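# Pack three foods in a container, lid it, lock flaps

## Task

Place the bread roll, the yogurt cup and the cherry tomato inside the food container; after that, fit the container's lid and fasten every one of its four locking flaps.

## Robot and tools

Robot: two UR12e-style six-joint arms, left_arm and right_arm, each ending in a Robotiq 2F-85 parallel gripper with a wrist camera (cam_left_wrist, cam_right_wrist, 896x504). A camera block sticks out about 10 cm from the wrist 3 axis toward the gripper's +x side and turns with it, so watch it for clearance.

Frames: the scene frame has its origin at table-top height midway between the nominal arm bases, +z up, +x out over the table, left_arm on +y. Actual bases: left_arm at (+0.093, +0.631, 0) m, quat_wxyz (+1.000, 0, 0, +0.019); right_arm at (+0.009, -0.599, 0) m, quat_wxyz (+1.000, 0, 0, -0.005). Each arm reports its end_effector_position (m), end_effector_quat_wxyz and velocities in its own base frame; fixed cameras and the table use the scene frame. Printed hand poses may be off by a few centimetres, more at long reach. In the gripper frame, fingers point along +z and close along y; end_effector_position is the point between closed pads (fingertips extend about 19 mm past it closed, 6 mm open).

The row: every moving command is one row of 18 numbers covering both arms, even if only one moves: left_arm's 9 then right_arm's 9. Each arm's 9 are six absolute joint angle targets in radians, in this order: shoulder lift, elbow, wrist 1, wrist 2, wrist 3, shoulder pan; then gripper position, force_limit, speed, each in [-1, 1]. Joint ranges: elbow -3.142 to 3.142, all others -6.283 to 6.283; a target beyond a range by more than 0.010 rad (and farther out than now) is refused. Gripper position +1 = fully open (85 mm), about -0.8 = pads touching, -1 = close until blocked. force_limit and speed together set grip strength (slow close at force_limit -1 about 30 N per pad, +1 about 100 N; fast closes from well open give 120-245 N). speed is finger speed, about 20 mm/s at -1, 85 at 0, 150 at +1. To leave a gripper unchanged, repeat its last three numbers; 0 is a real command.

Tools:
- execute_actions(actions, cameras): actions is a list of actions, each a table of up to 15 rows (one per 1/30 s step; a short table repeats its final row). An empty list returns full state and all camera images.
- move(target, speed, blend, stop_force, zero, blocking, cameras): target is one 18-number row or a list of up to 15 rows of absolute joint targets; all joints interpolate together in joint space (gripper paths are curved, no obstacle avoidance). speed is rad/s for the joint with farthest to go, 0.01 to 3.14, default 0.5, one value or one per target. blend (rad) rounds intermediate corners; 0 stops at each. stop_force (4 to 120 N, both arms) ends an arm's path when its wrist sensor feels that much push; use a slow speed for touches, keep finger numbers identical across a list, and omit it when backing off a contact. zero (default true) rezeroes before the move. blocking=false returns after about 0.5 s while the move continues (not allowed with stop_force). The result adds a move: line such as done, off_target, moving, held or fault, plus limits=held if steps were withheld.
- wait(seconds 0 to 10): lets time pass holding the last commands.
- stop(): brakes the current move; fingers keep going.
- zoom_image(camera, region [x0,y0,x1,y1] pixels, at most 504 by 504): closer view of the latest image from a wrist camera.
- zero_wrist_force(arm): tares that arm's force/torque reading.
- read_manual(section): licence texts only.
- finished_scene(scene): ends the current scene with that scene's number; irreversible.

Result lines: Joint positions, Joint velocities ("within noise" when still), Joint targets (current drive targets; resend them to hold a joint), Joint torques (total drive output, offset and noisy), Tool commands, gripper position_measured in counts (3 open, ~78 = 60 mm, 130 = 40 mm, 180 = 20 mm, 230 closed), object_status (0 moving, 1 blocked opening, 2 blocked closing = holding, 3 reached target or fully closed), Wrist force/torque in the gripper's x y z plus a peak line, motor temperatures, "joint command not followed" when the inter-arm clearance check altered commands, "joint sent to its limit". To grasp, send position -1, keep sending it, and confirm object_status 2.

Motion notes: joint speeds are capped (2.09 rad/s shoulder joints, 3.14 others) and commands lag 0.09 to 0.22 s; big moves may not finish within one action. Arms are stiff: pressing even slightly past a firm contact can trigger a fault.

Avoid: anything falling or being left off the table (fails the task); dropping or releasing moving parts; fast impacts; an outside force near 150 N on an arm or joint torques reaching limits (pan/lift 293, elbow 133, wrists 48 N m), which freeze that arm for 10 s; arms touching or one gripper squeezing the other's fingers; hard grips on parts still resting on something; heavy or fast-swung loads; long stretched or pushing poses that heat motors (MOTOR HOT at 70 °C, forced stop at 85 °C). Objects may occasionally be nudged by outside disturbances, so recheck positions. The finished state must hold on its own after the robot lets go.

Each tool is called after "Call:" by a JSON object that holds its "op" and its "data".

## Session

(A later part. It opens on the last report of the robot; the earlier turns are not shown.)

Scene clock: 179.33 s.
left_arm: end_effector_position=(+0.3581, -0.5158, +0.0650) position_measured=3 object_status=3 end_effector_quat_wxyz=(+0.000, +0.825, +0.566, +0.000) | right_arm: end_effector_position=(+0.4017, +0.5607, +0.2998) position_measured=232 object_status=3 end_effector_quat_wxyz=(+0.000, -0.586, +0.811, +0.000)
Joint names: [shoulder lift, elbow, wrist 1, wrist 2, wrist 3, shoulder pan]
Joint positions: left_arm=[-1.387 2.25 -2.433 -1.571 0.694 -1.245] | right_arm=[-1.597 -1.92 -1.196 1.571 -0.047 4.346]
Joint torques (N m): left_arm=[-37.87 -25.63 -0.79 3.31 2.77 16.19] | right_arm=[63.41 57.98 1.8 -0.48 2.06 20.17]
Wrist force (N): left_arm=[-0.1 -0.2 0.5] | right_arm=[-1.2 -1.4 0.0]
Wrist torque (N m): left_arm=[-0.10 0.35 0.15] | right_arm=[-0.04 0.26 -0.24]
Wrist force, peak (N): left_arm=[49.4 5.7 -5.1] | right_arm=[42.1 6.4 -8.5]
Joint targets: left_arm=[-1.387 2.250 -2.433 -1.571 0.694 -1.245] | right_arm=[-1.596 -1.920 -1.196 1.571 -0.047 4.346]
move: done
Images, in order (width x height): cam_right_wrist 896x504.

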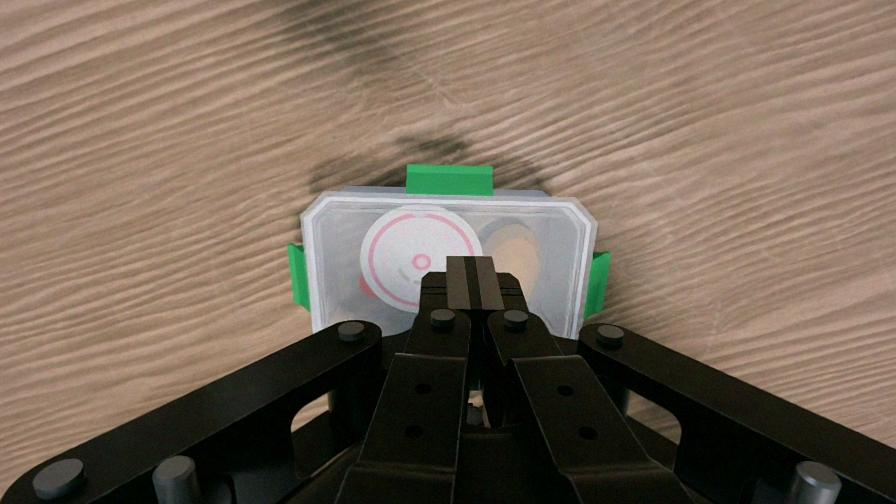

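Call:
{"op": "move", "data": {"target": [[-1.3874,2.2501,-2.4335,-1.5708,0.6941,-1.2449,1,-1,-1,-1.7237,-2.0821,-0.9066,1.5708,-0.0472,4.3458,-1,-1,0],[-1.3874,2.2501,-2.4335,-1.5708,0.6941,-1.2449,1,-1,-1,-1.8158,-2.134,-0.7626,1.5708,-0.0472,4.3458,-1,-1,0]], "speed": [0.4,0.06], "stop_force": 40, "cameras": []}}

Call:
{"op": "move", "data": {"target": [-1.3874,2.2501,-2.4335,-1.5708,0.6941,-1.2449,1,-1,-1,-1.8577,-2.0750,-0.7797,1.5708,-0.0450,4.3477,-1,-1,0], "speed": 0.03, "stop_force": 55, "cameras": ["cam_right_wrist"]}}

Call:
{"op": "move", "data": {"target": [[-1.3874,2.2501,-2.4335,-1.5708,0.6941,-1.2449,1,-1,-1,-1.8158,-2.134,-0.7626,1.5708,-0.0472,4.3458,-1,-1,0],[-1.3874,2.2501,-2.4335,-1.5708,0.6941,-1.2449,1,-1,-1,-1.7237,-2.0821,-0.9066,1.5708,-0.0472,4.3458,-1,-1,0],[-1.3874,2.2501,-2.4335,-1.5708,0.6941,-1.2449,1,-1,-1,-1.5965,-1.9201,-1.1958,1.5708,-0.047,4.346,-1,-1,0]], "speed": [0.06,0.3,0.5], "cameras": ["cam_right_wrist"]}}

Scene clock: 183.80 s.
left_arm: end_effector_position=(+0.3581, -0.5158, +0.0650) position_measured=3 object_status=3 end_effector_quat_wxyz=(+0.000, +0.825, +0.566, +0.000) | right_arm: end_effector_position=(+0.4003, +0.5568, +0.0779) position_measured=232 object_status=3 end_effector_quat_wxyz=(+0.000, -0.586, +0.811, +0.000)
Joint names: [shoulder lift, elbow, wrist 1, wrist 2, wrist 3, shoulder pan]
Joint positions: left_arm=[-1.387 2.25 -2.433 -1.571 0.694 -1.245] | right_arm=[-1.816 -2.134 -0.763 1.571 -0.047 4.346]
Joint torques (N m): left_arm=[-42.68 -25.82 -0.3 3.74 2.52 14.06] | right_arm=[51 27.69 7.89 -0.05 -2.47 -12.92]
Wrist force (N): left_arm=[0.0 -0.2 0.1] | right_arm=[-0.6 -0.6 0.7]
Wrist torque (N m): left_arm=[-0.10 0.33 0.15] | right_arm=[0.04 0.24 -0.23]
Wrist force, peak (N): left_arm=[-0.3 -0.5 0.4] | right_arm=[-1.1 -1.2 -3.0]
Joint targets: left_arm=[-1.387 2.250 -2.433 -1.571 0.694 -1.245] | right_arm=[-1.816 -2.134 -0.763 1.571 -0.047 4.346]
move: done
No camera images: "cameras" was empty.

Scene clock: 185.97 s.
left_arm: end_effector_position=(+0.3581, -0.5158, +0.0650) position_measured=3 object_status=3 end_effector_quat_wxyz=(+0.000, +0.825, +0.566, +0.000) | right_arm: end_effector_position=(+0.4056, +0.5723, +0.0778) position_measured=232 object_status=3 end_effector_quat_wxyz=(+0.000, -0.586, +0.811, +0.000)
Joint names: [shoulder lift, elbow, wrist 1, wrist 2, wrist 3, shoulder pan]
Joint positions: left_arm=[-1.387 2.25 -2.433 -1.571 0.694 -1.245] | right_arm=[-1.838 -2.104 -0.772 1.571 -0.046 4.347]
Joint torques (N m): left_arm=[-44.98 -66.61 -18.16 -14.52 2.75 -49.9] | right_arm=[70.76 60.71 20 -0.54 -0.85 13.8]
Wrist force (N): left_arm=[61.3 1.8 -8.9] | right_arm=[51.7 1.0 -12.3]
Wrist torque (N m): left_arm=[-0.30 0.04 -0.29] | right_arm=[0.09 0.93 -0.38]
Wrist force, peak (N): left_arm=[61.9 1.7 -8.1] | right_arm=[63.0 1.3 -16.5]
Joint targets: left_arm=[-1.387 2.250 -2.433 -1.571 0.694 -1.245] | right_arm=[-1.838 -2.104 -0.772 1.571 -0.046 4.347]
move: contact (right_arm); right_arm: the elbow is farthest, 0.029 rad from its target
Images, in order (width x height): cam_right_wrist 896x504.

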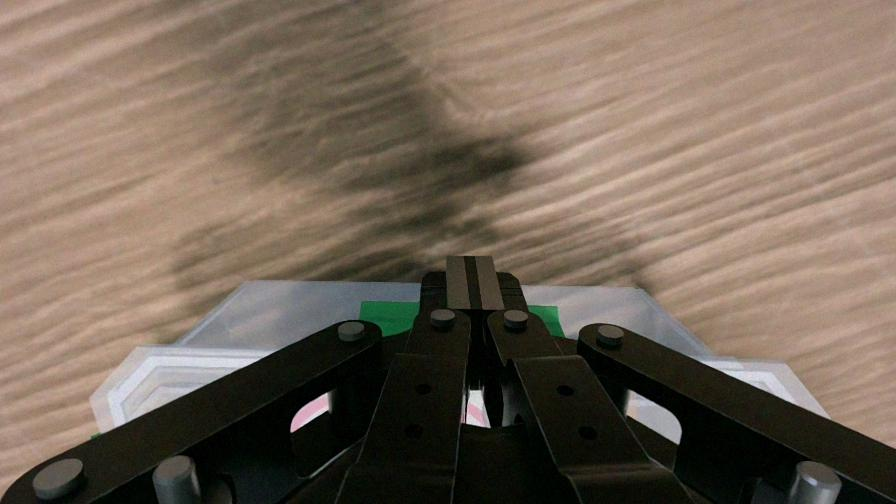

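Scene clock: 188.87 s.
left_arm: end_effector_position=(+0.3581, -0.5158, +0.0650) position_measured=3 object_status=3 end_effector_quat_wxyz=(+0.000, +0.825, +0.566, +0.000) | right_arm: end_effector_position=(+0.4017, +0.5607, +0.2998) position_measured=232 object_status=3 end_effector_quat_wxyz=(+0.000, -0.586, +0.811, +0.000)
Joint names: [shoulder lift, elbow, wrist 1, wrist 2, wrist 3, shoulder pan]
Joint positions: left_arm=[-1.387 2.25 -2.433 -1.571 0.694 -1.245] | right_arm=[-1.597 -1.92 -1.196 1.571 -0.047 4.346]
Joint torques (N m): left_arm=[-48.48 -27.02 -0.28 3.34 3.18 14.08] | right_arm=[63.73 59.92 1.95 -0.42 1.69 20.62]
Wrist force (N): left_arm=[-0.1 -0.5 -0.3] | right_arm=[0.4 -2.7 -0.3]
Wrist torque (N m): left_arm=[-0.14 0.33 0.16] | right_arm=[-0.27 -0.01 -0.24]
Wrist force, peak (N): left_arm=[61.6 1.4 -7.3] | right_arm=[51.5 0.9 -10.7]
Joint targets: left_arm=[-1.387 2.250 -2.433 -1.571 0.694 -1.245] | right_arm=[-1.596 -1.920 -1.196 1.571 -0.047 4.346]
move: done
Images, in order (width x height): cam_right_wrist 896x504.

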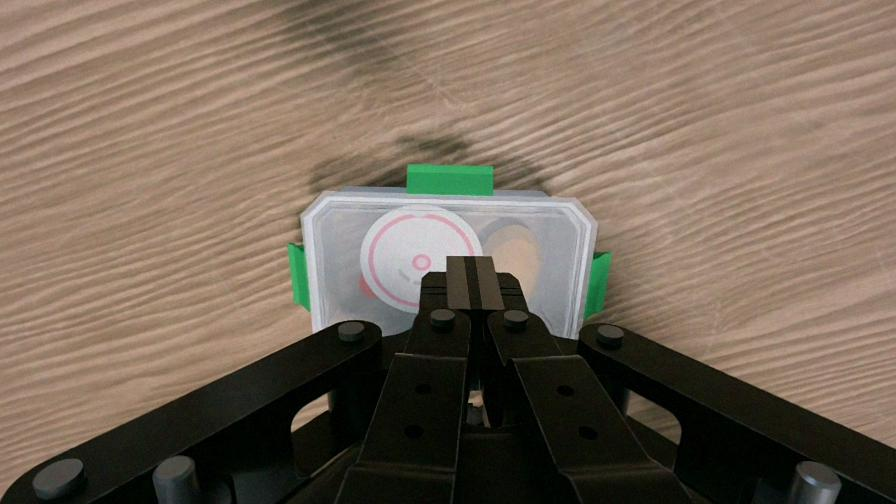

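Call:
{"op": "move", "data": {"target": [[-1.3874,2.2501,-2.4335,-1.5708,0.6941,-1.2449,1,-1,-1,-1.7237,-2.0821,-0.9066,1.5708,-0.0472,4.3458,-1,-1,0],[-1.5083,2.1861,-2.2486,-1.5708,0.6941,-1.2449,1,-1,-1,-1.8158,-2.134,-0.7626,1.5708,-0.0472,4.3458,-1,-1,0],[-1.5165,2.305,-2.9328,-2.1299,0.6877,-1.0823,-1,1,-1,-1.8158,-2.134,-0.7626,1.5708,-0.0472,4.3458,-1,-1,0]], "speed": [0.4,0.08,0.4], "cameras": ["all"]}}

Call:
{"op": "move", "data": {"target": [[-1.3577,2.3622,-3.1488,-2.1299,0.6877,-1.0823,-1,1,-1,-1.8158,-2.134,-0.7626,1.5708,-0.0472,4.3458,-1,-1,0]], "speed": 0.25, "cameras": ["all"]}}

Scene clock: 200.23 s.
left_arm: end_effector_position=(+0.3340, -0.5783, +0.2499) position_measured=231 object_status=0 end_effector_quat_wxyz=(+0.215, +0.763, +0.523, -0.313) | right_arm: end_effector_position=(+0.4003, +0.5568, +0.0779) position_measured=232 object_status=3 end_effector_quat_wxyz=(+0.000, -0.586, +0.811, +0.000)
Joint names: [shoulder lift, elbow, wrist 1, wrist 2, wrist 3, shoulder pan]
Joint positions: left_arm=[-1.517 2.305 -2.933 -2.13 0.688 -1.082] | right_arm=[-1.816 -2.134 -0.763 1.571 -0.047 4.346]
Joint torques (N m): left_arm=[-46.52 -29.6 -7.88 -4.87 -2.92 14.46] | right_arm=[47.97 27.18 7.8 -0.72 -2.04 -11.64]
Wrist force (N): left_arm=[0.6 -0.6 -1.0] | right_arm=[0.4 -2.3 0.2]
Wrist torque (N m): left_arm=[-0.27 0.20 0.39] | right_arm=[-0.23 0.08 -0.24]
Wrist force, peak (N): left_arm=[0.8 -1.1 -1.3] | right_arm=[0.1 -2.5 -3.3]
Joint targets: left_arm=[-1.516 2.305 -2.933 -2.130 0.688 -1.082] | right_arm=[-1.816 -2.134 -0.763 1.571 -0.047 4.346]
move: done

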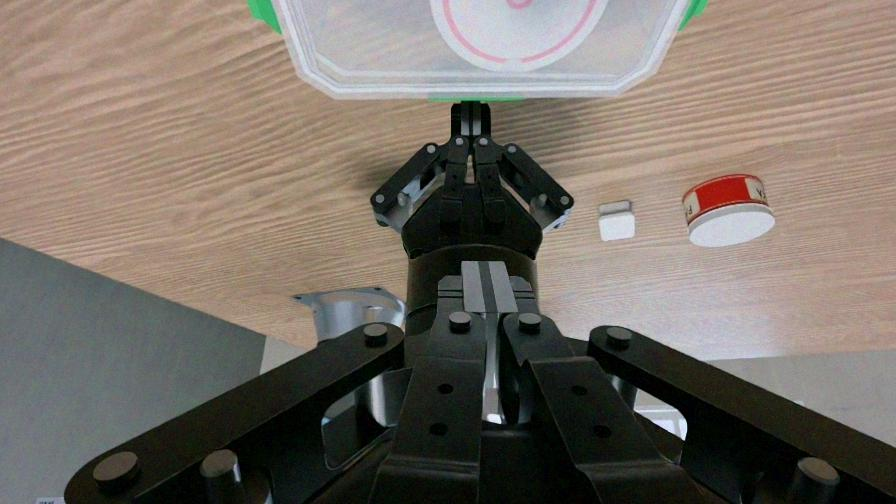

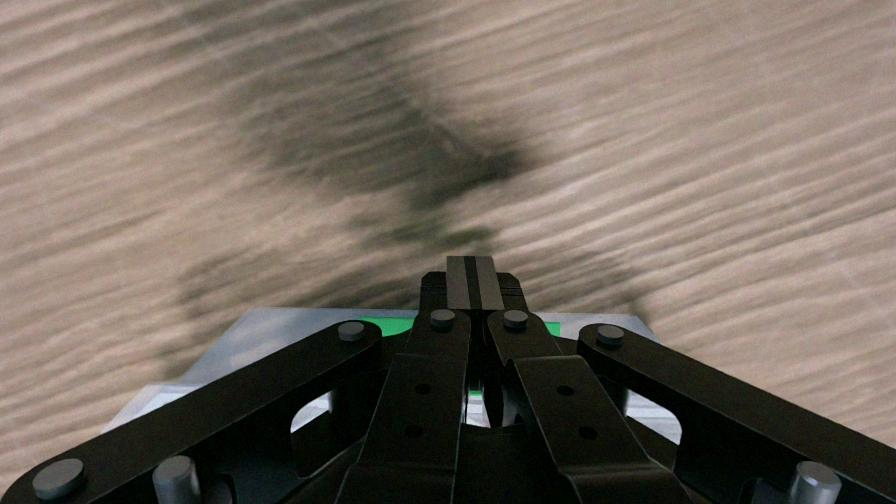

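Scene clock: 201.60 s.
left_arm: end_effector_position=(+0.3341, -0.5784, +0.1601) position_measured=231 object_status=3 end_effector_quat_wxyz=(+0.215, +0.763, +0.523, -0.313) | right_arm: end_effector_position=(+0.4003, +0.5568, +0.0779) position_measured=232 object_status=3 end_effector_quat_wxyz=(+0.000, -0.586, +0.811, +0.000)
Joint names: [shoulder lift, elbow, wrist 1, wrist 2, wrist 3, shoulder pan]
Joint positions: left_arm=[-1.358 2.362 -3.149 -2.13 0.688 -1.082] | right_arm=[-1.816 -2.134 -0.763 1.571 -0.047 4.346]
Joint torques (N m): left_arm=[-33.51 -21.6 -7.54 -3.82 -3 7.08] | right_arm=[47.95 26.55 8.19 0.01 -2.34 -13.93]
Wrist force (N): left_arm=[0.3 -0.6 -1.0] | right_arm=[0.9 -2.3 0.8]
Wrist torque (N m): left_arm=[-0.26 0.26 0.37] | right_arm=[-0.24 0.00 -0.24]
Wrist force, peak (N): left_arm=[-0.7 -0.6 -1.8] | right_arm=[0.6 -2.9 0.8]
Joint targets: left_arm=[-1.358 2.362 -3.149 -2.130 0.688 -1.082] | right_arm=[-1.816 -2.134 -0.763 1.571 -0.047 4.346]
move: done

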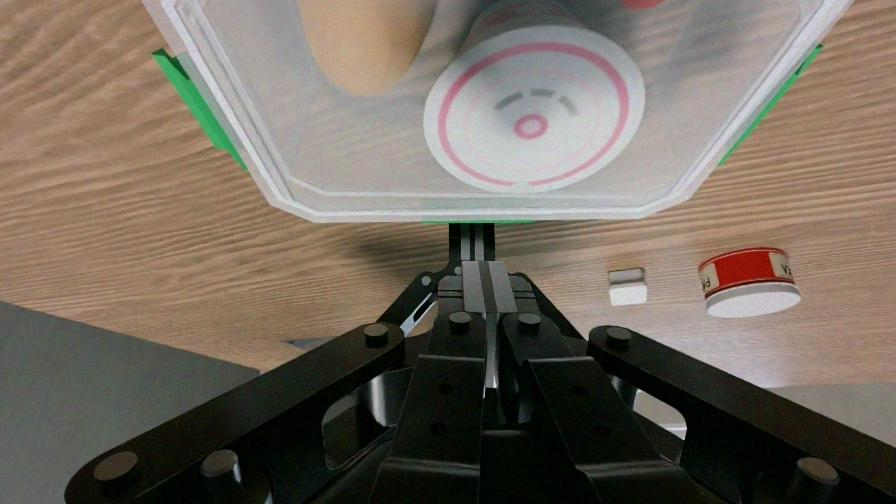

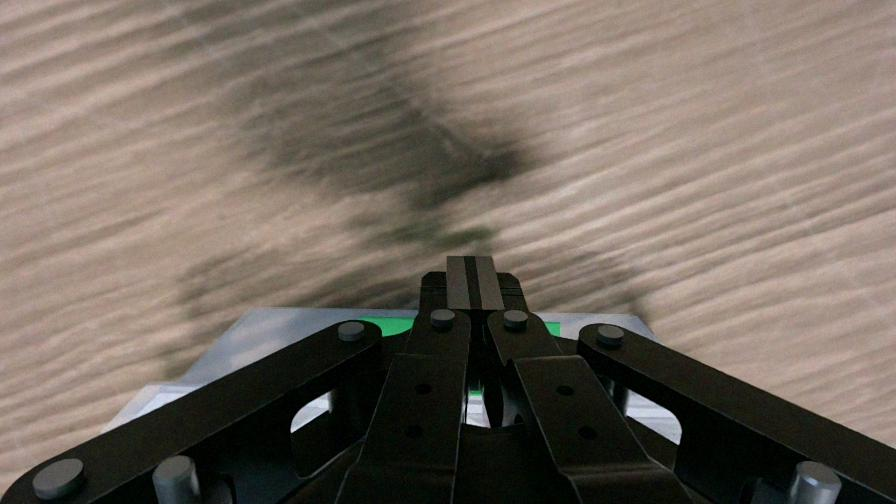

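Call:
{"op": "move", "data": {"target": [[-1.2292,2.3842,-3.2993,-2.1299,0.6877,-1.0823,-1,1,-1,-1.8158,-2.134,-0.7626,1.5708,-0.0472,4.3458,-1,-1,0]], "speed": 0.04, "stop_force": 55, "cameras": ["cam_left_wrist"]}}

Scene clock: 206.43 s.
left_arm: end_effector_position=(+0.3340, -0.5783, +0.0980) position_measured=231 object_status=3 end_effector_quat_wxyz=(+0.215, +0.763, +0.523, -0.313) | right_arm: end_effector_position=(+0.4003, +0.5568, +0.0779) position_measured=232 object_status=3 end_effector_quat_wxyz=(+0.000, -0.586, +0.811, +0.000)
Joint names: [shoulder lift, elbow, wrist 1, wrist 2, wrist 3, shoulder pan]
Joint positions: left_arm=[-1.229 2.384 -3.299 -2.13 0.688 -1.082] | right_arm=[-1.816 -2.134 -0.763 1.571 -0.047 4.346]
Joint torques (N m): left_arm=[-36.86 -15.7 -8.51 -0.44 -2.73 -6.7] | right_arm=[48.39 26.25 7.54 -0.54 -2.31 -12.09]
Wrist force (N): left_arm=[0.7 -0.7 -1.1] | right_arm=[1.0 -2.2 0.6]
Wrist torque (N m): left_arm=[-0.29 0.20 0.38] | right_arm=[-0.22 -0.03 -0.24]
Wrist force, peak (N): left_arm=[0.8 -0.8 -1.4] | right_arm=[0.8 -3.1 0.9]
Joint targets: left_arm=[-1.229 2.384 -3.299 -2.130 0.688 -1.082] | right_arm=[-1.816 -2.134 -0.763 1.571 -0.047 4.346]
move: done
Images, in order (width x height): cam_left_wrist 896x504.

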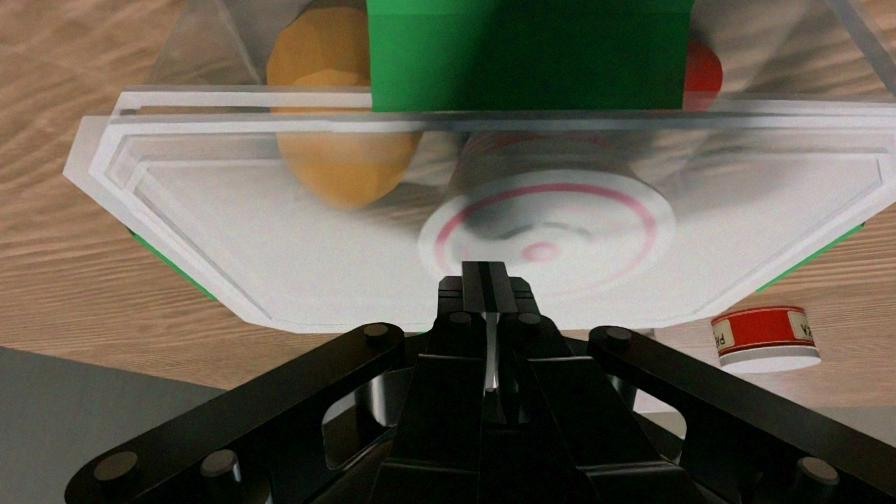

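Call:
{"op": "move", "data": {"target": [[-1.1898,2.3873,-3.3418,-2.1299,0.6877,-1.0823,-1,1,-1,-1.8158,-2.134,-0.7626,1.5708,-0.0472,4.3458,-1,-1,0]], "speed": 0.03, "stop_force": 55, "cameras": ["cam_left_wrist"]}}

Scene clock: 208.17 s.
left_arm: end_effector_position=(+0.3341, -0.5785, +0.0922) position_measured=231 object_status=3 end_effector_quat_wxyz=(+0.215, +0.763, +0.523, -0.313) | right_arm: end_effector_position=(+0.4003, +0.5568, +0.0779) position_measured=232 object_status=3 end_effector_quat_wxyz=(+0.000, -0.586, +0.811, +0.000)
Joint names: [shoulder lift, elbow, wrist 1, wrist 2, wrist 3, shoulder pan]
Joint positions: left_arm=[-1.216 2.385 -3.314 -2.13 0.688 -1.082] | right_arm=[-1.816 -2.134 -0.763 1.571 -0.047 4.346]
Joint torques (N m): left_arm=[-27.26 -12.04 8.4 9.31 -2.83 -10.33] | right_arm=[48.52 27.59 7.54 -0.53 -2.17 -13.77]
Wrist force (N): left_arm=[-29.0 -6.8 -39.8] | right_arm=[0.7 -2.6 0.5]
Wrist torque (N m): left_arm=[-0.09 -0.01 0.28] | right_arm=[-0.28 0.02 -0.24]
Wrist force, peak (N): left_arm=[-35.6 -10.5 -58.0] | right_arm=[1.0 -3.0 0.4]
Joint targets: left_arm=[-1.216 2.385 -3.314 -2.130 0.688 -1.082] | right_arm=[-1.816 -2.134 -0.763 1.571 -0.047 4.346]
move: contact (left_arm); left_arm: the wrist 1 is farthest, 0.028 rad from its target
Images, in order (width x height): cam_left_wrist 896x504.

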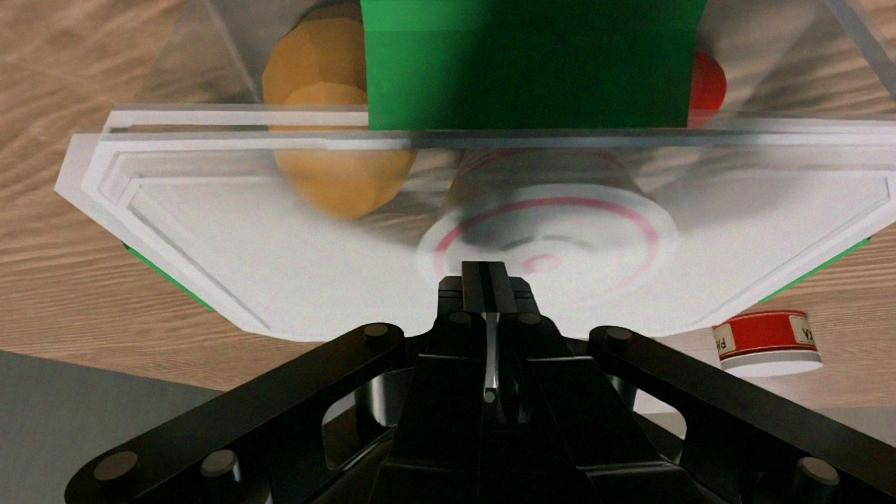

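Call:
{"op": "move", "data": {"target": [-1.216,2.385,-3.314,-2.1299,0.6877,-1.0823,-1,1,-1,-1.8577,-2.0750,-0.7797,1.5708,-0.0450,4.3477,-1,-1,0], "speed": 0.03, "stop_force": 45, "cameras": ["all"]}}

Scene clock: 211.13 s.
left_arm: end_effector_position=(+0.3342, -0.5786, +0.0922) position_measured=231 object_status=3 end_effector_quat_wxyz=(+0.215, +0.763, +0.523, -0.313) | right_arm: end_effector_position=(+0.4089, +0.5823, +0.0780) position_measured=232 object_status=3 end_effector_quat_wxyz=(+0.000, -0.586, +0.811, +0.000)
Joint names: [shoulder lift, elbow, wrist 1, wrist 2, wrist 3, shoulder pan]
Joint positions: left_arm=[-1.216 2.385 -3.314 -2.13 0.688 -1.082] | right_arm=[-1.851 -2.085 -0.777 1.571 -0.045 4.347]
Joint torques (N m): left_arm=[8.97 -1.99 9.22 4.79 -2.3 -15.17] | right_arm=[84.95 47.06 12.11 -0.39 -0.5 4.68]
Wrist force (N): left_arm=[-38.8 -0.5 -67.2] | right_arm=[23.4 -4.4 3.9]
Wrist torque (N m): left_arm=[-0.15 0.07 0.34] | right_arm=[-0.26 0.48 -0.36]
Wrist force, peak (N): left_arm=[-35.1 0.2 -70.6] | right_arm=[45.9 -1.7 -3.7]
Joint targets: left_arm=[-1.216 2.385 -3.314 -2.130 0.688 -1.082] | right_arm=[-1.851 -2.085 -0.777 1.571 -0.045 4.347]
move: contact (right_arm)

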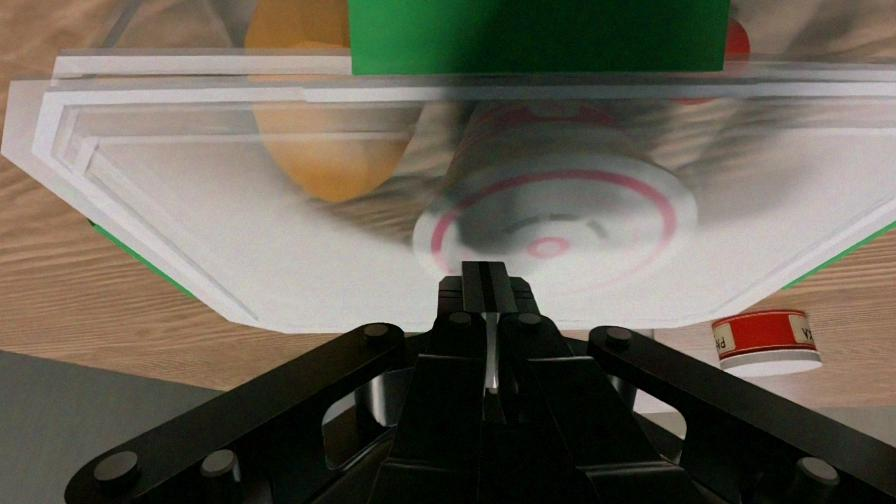

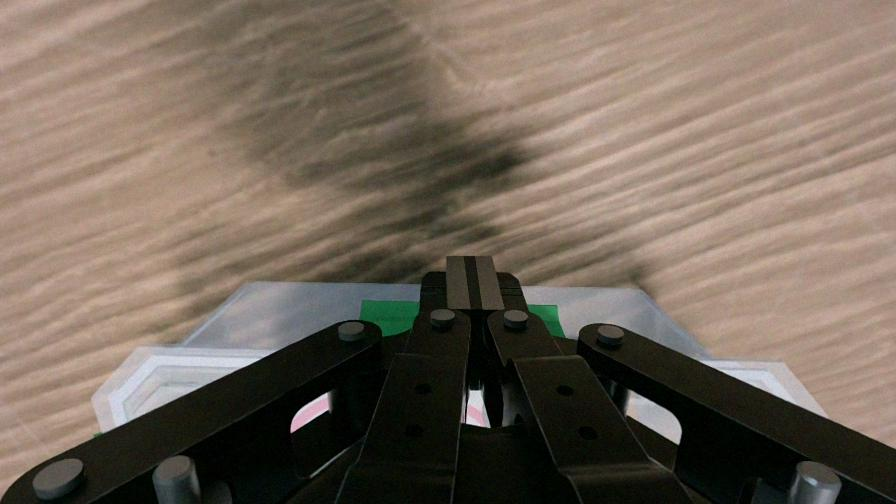

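Call:
{"op": "move", "data": {"target": [[-1.216,2.385,-3.314,-2.1299,0.6877,-1.0823,-1,1,-1,-1.8158,-2.134,-0.7626,1.5708,-0.0472,4.3458,-1,-1,0],[-1.216,2.385,-3.314,-2.1299,0.6877,-1.0823,-1,1,-1,-1.7237,-2.0821,-0.9066,1.5708,-0.0472,4.3458,-1,-1,0]], "speed": [0.06,0.3], "cameras": ["cam_right_wrist","cam_left_wrist"]}}

Scene clock: 213.50 s.
left_arm: end_effector_position=(+0.3342, -0.5786, +0.0922) position_measured=231 object_status=3 end_effector_quat_wxyz=(+0.215, +0.763, +0.523, -0.313) | right_arm: end_effector_position=(+0.4003, +0.5567, +0.1499) position_measured=232 object_status=3 end_effector_quat_wxyz=(+0.000, -0.586, +0.811, +0.000)
Joint names: [shoulder lift, elbow, wrist 1, wrist 2, wrist 3, shoulder pan]
Joint positions: left_arm=[-1.216 2.385 -3.314 -2.13 0.688 -1.082] | right_arm=[-1.724 -2.082 -0.906 1.571 -0.047 4.346]
Joint torques (N m): left_arm=[-4.59 8.6 13.1 9.83 -2.07 -21.49] | right_arm=[67.45 52.16 1.97 -0.02 -2.5 -11.84]
Wrist force (N): left_arm=[-41.5 -0.4 -58.6] | right_arm=[0.1 -2.9 0.9]
Wrist torque (N m): left_arm=[-0.23 -0.08 0.35] | right_arm=[-0.35 0.10 -0.24]
Wrist force, peak (N): left_arm=[-39.2 -0.9 -67.3] | right_arm=[24.0 -4.4 4.5]
Joint targets: left_arm=[-1.216 2.385 -3.314 -2.130 0.688 -1.082] | right_arm=[-1.724 -2.082 -0.907 1.571 -0.047 4.346]
move: done

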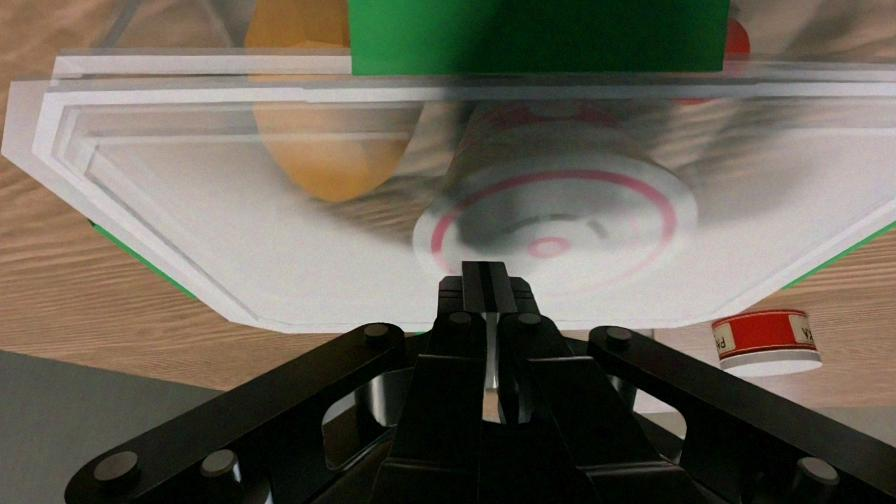

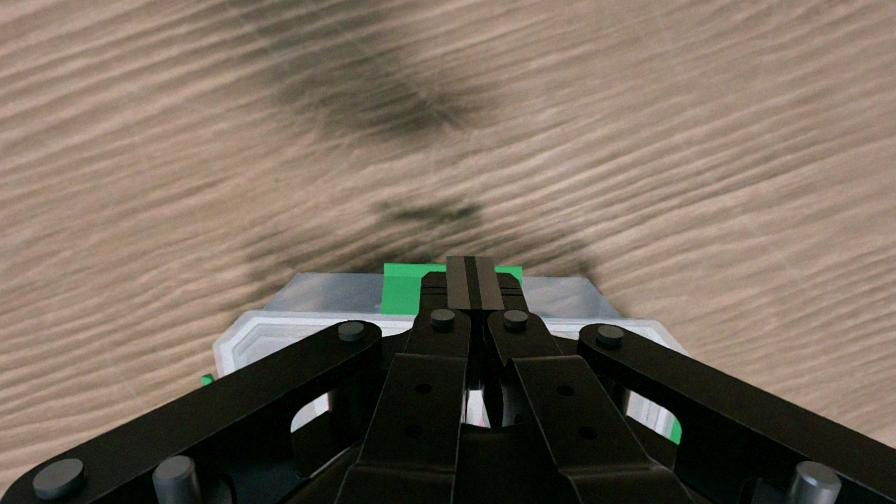

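Call:
{"op": "move", "data": {"target": [[-1.216,2.385,-3.314,-2.1299,0.6877,-1.0823,-1,1,-1,-1.7706,-2.0687,-0.8731,1.5708,-0.0462,4.3468,-1,-1,0],[-1.216,2.385,-3.314,-2.1299,0.6877,-1.0823,-1,1,-1,-1.8239,-2.0978,-0.7907,1.5708,-0.0462,4.3468,-1,-1,0]], "speed": [0.2,0.06], "stop_force": 30, "cameras": []}}

Call:
{"op": "move", "data": {"target": [-1.216,2.385,-3.314,-2.1299,0.6877,-1.0823,-1,1,-1,-1.8745,-2.0263,-0.8116,1.5708,-0.0436,4.3494,-1,-1,0], "speed": 0.04, "stop_force": 45, "cameras": ["all"]}}

Scene clock: 216.47 s.
left_arm: end_effector_position=(+0.3342, -0.5786, +0.0922) position_measured=231 object_status=3 end_effector_quat_wxyz=(+0.215, +0.763, +0.523, -0.313) | right_arm: end_effector_position=(+0.4056, +0.5724, +0.0879) position_measured=232 object_status=3 end_effector_quat_wxyz=(+0.000, -0.586, +0.811, +0.000)
Joint names: [shoulder lift, elbow, wrist 1, wrist 2, wrist 3, shoulder pan]
Joint positions: left_arm=[-1.216 2.385 -3.314 -2.13 0.688 -1.082] | right_arm=[-1.824 -2.098 -0.791 1.571 -0.046 4.347]
Joint torques (N m): left_arm=[-12.07 8.29 13.02 9.45 -1.48 -24.21] | right_arm=[53.07 28.45 7.7 -0.29 1.77 18.83]
Wrist force (N): left_arm=[-42.3 -0.3 -59.3] | right_arm=[-0.2 -2.2 0.8]
Wrist torque (N m): left_arm=[-0.23 -0.10 0.34] | right_arm=[-0.23 0.17 -0.36]
Wrist force, peak (N): left_arm=[-42.5 -0.4 -59.4] | right_arm=[-0.4 -3.4 1.0]
Joint targets: left_arm=[-1.216 2.385 -3.314 -2.130 0.688 -1.082] | right_arm=[-1.824 -2.098 -0.791 1.571 -0.046 4.347]
move: done
No camera images: "cameras" was empty.

Scene clock: 218.13 s.
left_arm: end_effector_position=(+0.3342, -0.5786, +0.0922) position_measured=231 object_status=3 end_effector_quat_wxyz=(+0.215, +0.763, +0.523, -0.313) | right_arm: end_effector_position=(+0.4091, +0.5830, +0.0879) position_measured=232 object_status=3 end_effector_quat_wxyz=(+0.000, -0.586, +0.811, +0.000)
Joint names: [shoulder lift, elbow, wrist 1, wrist 2, wrist 3, shoulder pan]
Joint positions: left_arm=[-1.216 2.385 -3.314 -2.13 0.688 -1.082] | right_arm=[-1.839 -2.077 -0.797 1.571 -0.045 4.348]
Joint torques (N m): left_arm=[-10.11 -5.11 9.71 2.08 -1.57 -21.27] | right_arm=[77.68 45.09 10.41 -0.61 -0.76 6.69]
Wrist force (N): left_arm=[-38.2 0.0 -68.4] | right_arm=[23.7 -3.5 -0.9]
Wrist torque (N m): left_arm=[-0.19 0.04 0.35] | right_arm=[-0.20 0.64 -0.37]
Wrist force, peak (N): left_arm=[-36.9 0.7 -72.8] | right_arm=[50.1 -1.0 -13.7]
Joint targets: left_arm=[-1.216 2.385 -3.314 -2.130 0.688 -1.082] | right_arm=[-1.839 -2.077 -0.797 1.571 -0.045 4.348]
move: contact (right_arm); right_arm: the elbow is farthest, 0.051 rad from its target

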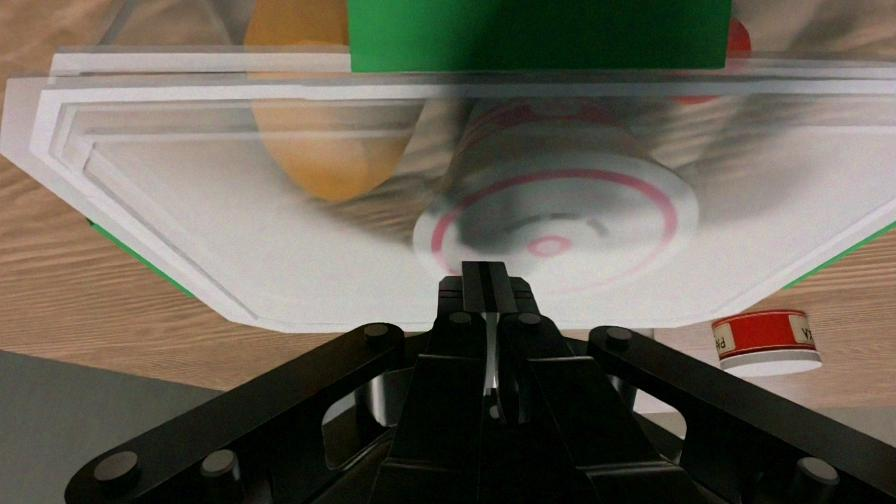

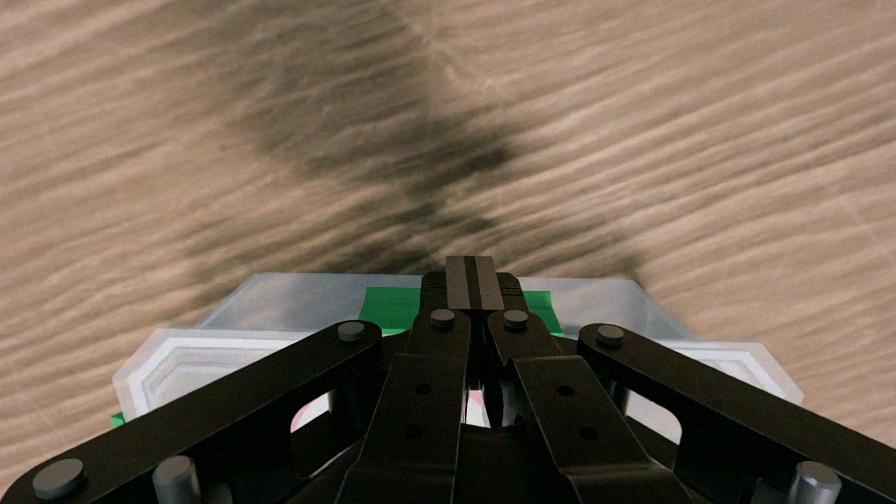

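Call:
{"op": "move", "data": {"target": [[-1.216,2.385,-3.314,-2.1299,0.6877,-1.0823,-1,1,-1,-1.8158,-2.1200,-0.7786,1.5708,-0.0472,4.3458,-1,-1,0],[-1.216,2.385,-3.314,-2.1299,0.6877,-1.0823,-1,1,-1,-1.7237,-2.0821,-0.9066,1.5708,-0.0472,4.3458,-1,-1,0]], "speed": [0.06,0.3], "cameras": ["cam_right_wrist"]}}

Scene clock: 220.50 s.
left_arm: end_effector_position=(+0.3342, -0.5786, +0.0922) position_measured=231 object_status=3 end_effector_quat_wxyz=(+0.215, +0.763, +0.523, -0.313) | right_arm: end_effector_position=(+0.4003, +0.5567, +0.1499) position_measured=232 object_status=3 end_effector_quat_wxyz=(+0.000, -0.586, +0.811, +0.000)
Joint names: [shoulder lift, elbow, wrist 1, wrist 2, wrist 3, shoulder pan]
Joint positions: left_arm=[-1.216 2.385 -3.314 -2.13 0.688 -1.082] | right_arm=[-1.724 -2.082 -0.906 1.571 -0.047 4.346]
Joint torques (N m): left_arm=[-9.06 8.51 7.18 8.88 -0.89 -23.45] | right_arm=[70.86 51.63 1.23 -0.42 -2.61 -11.01]
Wrist force (N): left_arm=[-41.5 0.2 -61.2] | right_arm=[0.7 -1.7 0.1]
Wrist torque (N m): left_arm=[-0.23 -0.16 0.35] | right_arm=[-0.16 -0.01 -0.25]
Wrist force, peak (N): left_arm=[-38.9 0.0 -69.0] | right_arm=[24.3 -3.7 -1.5]
Joint targets: left_arm=[-1.216 2.385 -3.314 -2.130 0.688 -1.082] | right_arm=[-1.724 -2.082 -0.907 1.571 -0.047 4.346]
move: done
Images, in order (width x height): cam_right_wrist 896x504.

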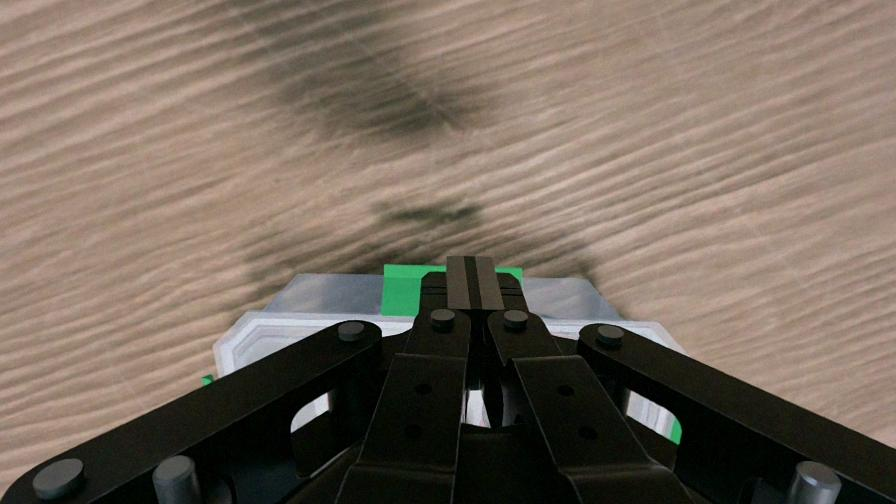

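Call:
{"op": "move", "data": {"target": [[-1.3577,2.3622,-3.1488,-2.1299,0.6877,-1.0823,-1,1,-1,-1.5965,-1.9201,-1.1958,1.5708,-0.047,4.346,-1,-1,0],[-1.3577,2.3622,-3.1488,-2.1299,0.6877,-1.0823,-1,1,-1,-1.4833,-2.369,-0.0829,1.6185,-0.0485,4.3251,-1,-1,0],[-1.3577,2.3622,-3.1488,-2.1299,0.6877,-1.0823,-1,1,-1,-1.7543,-2.4701,0.2892,1.6185,-0.0485,4.3251,-1,-1,0]], "speed": [0.3,0.6,0.4], "cameras": ["all"]}}

Scene clock: 227.20 s.
left_arm: end_effector_position=(+0.3340, -0.5784, +0.1601) position_measured=231 object_status=3 end_effector_quat_wxyz=(+0.215, +0.763, +0.523, -0.313) | right_arm: end_effector_position=(+0.3995, +0.5543, +0.1602) position_measured=232 object_status=3 end_effector_quat_wxyz=(+0.308, -0.542, +0.750, +0.222)
Joint names: [shoulder lift, elbow, wrist 1, wrist 2, wrist 3, shoulder pan]
Joint positions: left_arm=[-1.358 2.362 -3.149 -2.13 0.688 -1.082] | right_arm=[-1.754 -2.47 0.289 1.619 -0.049 4.325]
Joint torques (N m): left_arm=[-54.05 -35.94 -0.38 -3.23 -0.4 11.69] | right_arm=[33.92 18 8.49 2.36 -2.64 -7.17]
Wrist force (N): left_arm=[0.5 -0.7 -1.3] | right_arm=[1.2 -2.4 -0.1]
Wrist torque (N m): left_arm=[-0.28 0.23 0.38] | right_arm=[-0.35 0.13 -0.39]
Wrist force, peak (N): left_arm=[-42.4 0.1 -61.2] | right_arm=[2.6 -1.4 1.3]
Joint targets: left_arm=[-1.358 2.362 -3.149 -2.130 0.688 -1.082] | right_arm=[-1.754 -2.470 0.289 1.619 -0.049 4.325]
move: done

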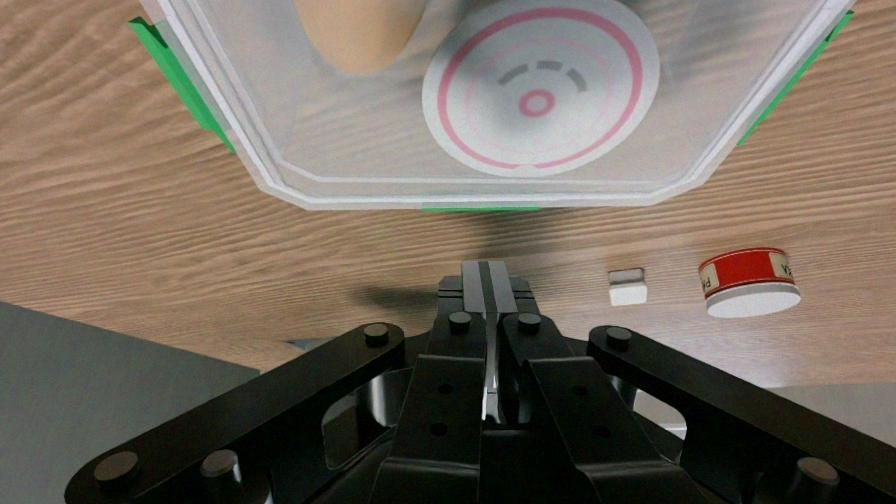

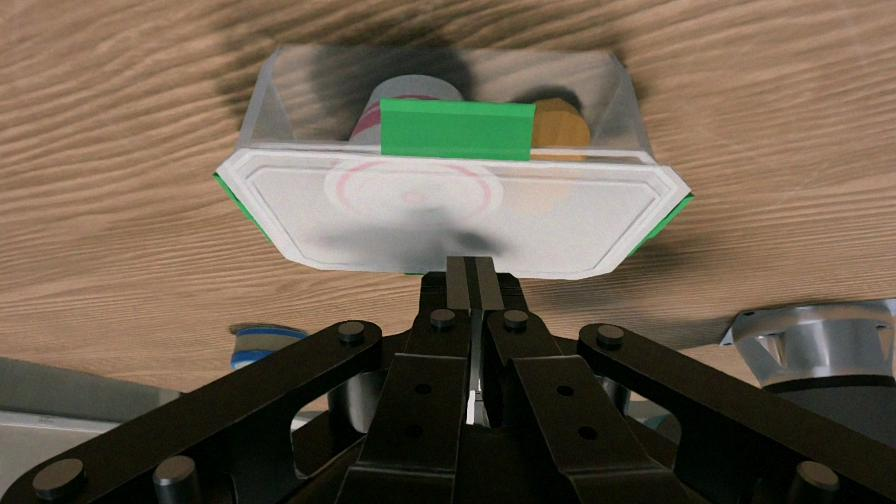

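Call:
{"op": "move", "data": {"target": [[-1.3577,2.3622,-3.1488,-2.1299,0.6877,-1.0823,-1,1,-1,-1.8756,-2.487,0.4274,1.6185,-0.0485,4.3251,-1,-1,0],[-1.3577,2.3622,-3.1488,-2.1299,0.6877,-1.0823,-1,1,-1,-1.9785,-2.4922,0.5355,1.6185,-0.0485,4.3251,-1,-1,0]], "speed": [0.3,0.06], "stop_force": 25, "cameras": ["cam_right_wrist"]}}

Call:
{"op": "move", "data": {"target": [-1.3307,2.3317,-3.1705,-2.1022,0.639,-1.1325,-1,1,-1,-1.9785,-2.4922,0.5355,1.6185,-0.0485,4.3251,-1,-1,0], "speed": 0.2, "cameras": ["all"]}}

Scene clock: 230.83 s.
left_arm: end_effector_position=(+0.3340, -0.5784, +0.1601) position_measured=231 object_status=3 end_effector_quat_wxyz=(+0.215, +0.763, +0.523, -0.313) | right_arm: end_effector_position=(+0.3995, +0.5542, +0.0701) position_measured=232 object_status=3 end_effector_quat_wxyz=(+0.308, -0.542, +0.750, +0.222)
Joint names: [shoulder lift, elbow, wrist 1, wrist 2, wrist 3, shoulder pan]
Joint positions: left_arm=[-1.358 2.362 -3.149 -2.13 0.688 -1.082] | right_arm=[-1.978 -2.492 0.535 1.619 -0.049 4.325]
Joint torques (N m): left_arm=[-51.75 -35.38 -0.67 -2.04 0.54 15.61] | right_arm=[42.75 6.08 8.45 1.68 -2.44 7.22]
Wrist force (N): left_arm=[0.5 -0.8 -1.0] | right_arm=[0.7 -1.3 -0.3]
Wrist torque (N m): left_arm=[-0.29 0.22 0.38] | right_arm=[-0.09 0.18 -0.34]
Wrist force, peak (N): left_arm=[0.6 -0.9 -1.4] | right_arm=[1.7 -2.0 0.3]
Joint targets: left_arm=[-1.358 2.362 -3.149 -2.130 0.688 -1.082] | right_arm=[-1.978 -2.492 0.535 1.619 -0.049 4.325]
move: done
Images, in order (width x height): cam_right_wrist 896x504.

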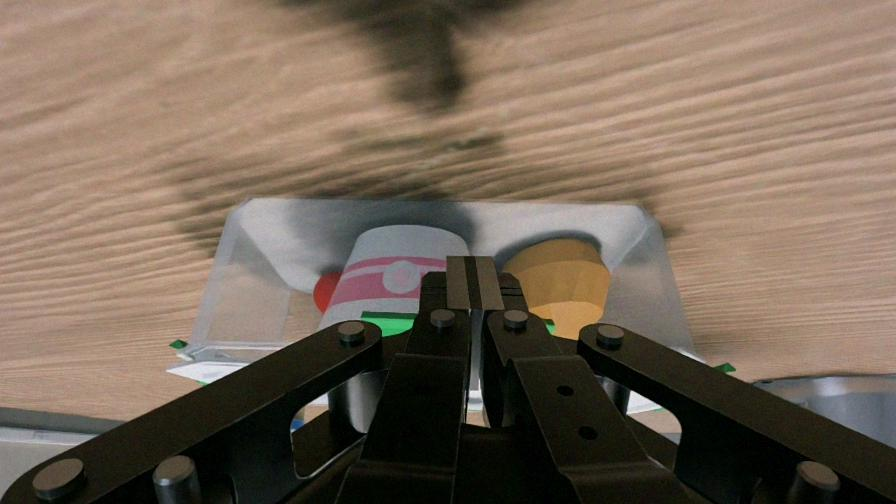

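Scene clock: 231.70 s.
left_arm: end_effector_position=(+0.3207, -0.6127, +0.1599) position_measured=231 object_status=3 end_effector_quat_wxyz=(+0.215, +0.763, +0.523, -0.313) | right_arm: end_effector_position=(+0.3995, +0.5542, +0.0701) position_measured=232 object_status=3 end_effector_quat_wxyz=(+0.308, -0.542, +0.750, +0.222)
Joint names: [shoulder lift, elbow, wrist 1, wrist 2, wrist 3, shoulder pan]
Joint positions: left_arm=[-1.331 2.332 -3.17 -2.102 0.639 -1.132] | right_arm=[-1.979 -2.492 0.536 1.619 -0.049 4.325]
Joint torques (N m): left_arm=[-29.27 -35.75 -8.19 2.34 -2.91 -12.55] | right_arm=[44.69 7.18 8.4 2 -2.31 10.62]
Wrist force (N): left_arm=[0.2 -0.7 -1.0] | right_arm=[0.4 -1.7 0.2]
Wrist torque (N m): left_arm=[-0.29 0.28 0.37] | right_arm=[-0.16 0.24 -0.34]
Wrist force, peak (N): left_arm=[0.9 -0.6 -2.0] | right_arm=[0.6 -1.9 0.5]
Joint targets: left_arm=[-1.331 2.332 -3.171 -2.102 0.639 -1.133] | right_arm=[-1.978 -2.492 0.535 1.619 -0.049 4.325]
move: done

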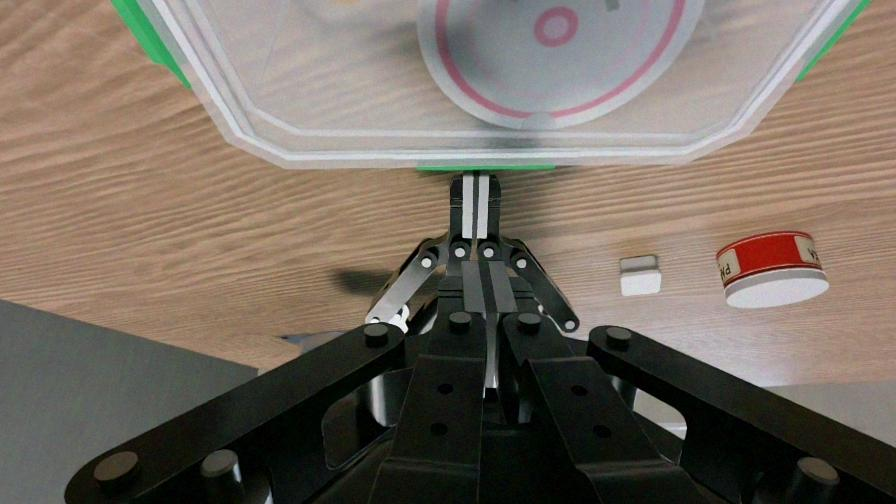

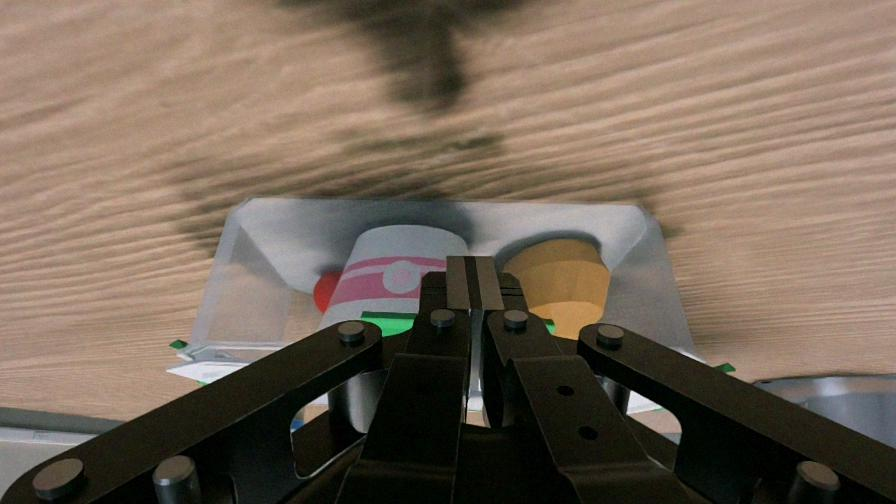

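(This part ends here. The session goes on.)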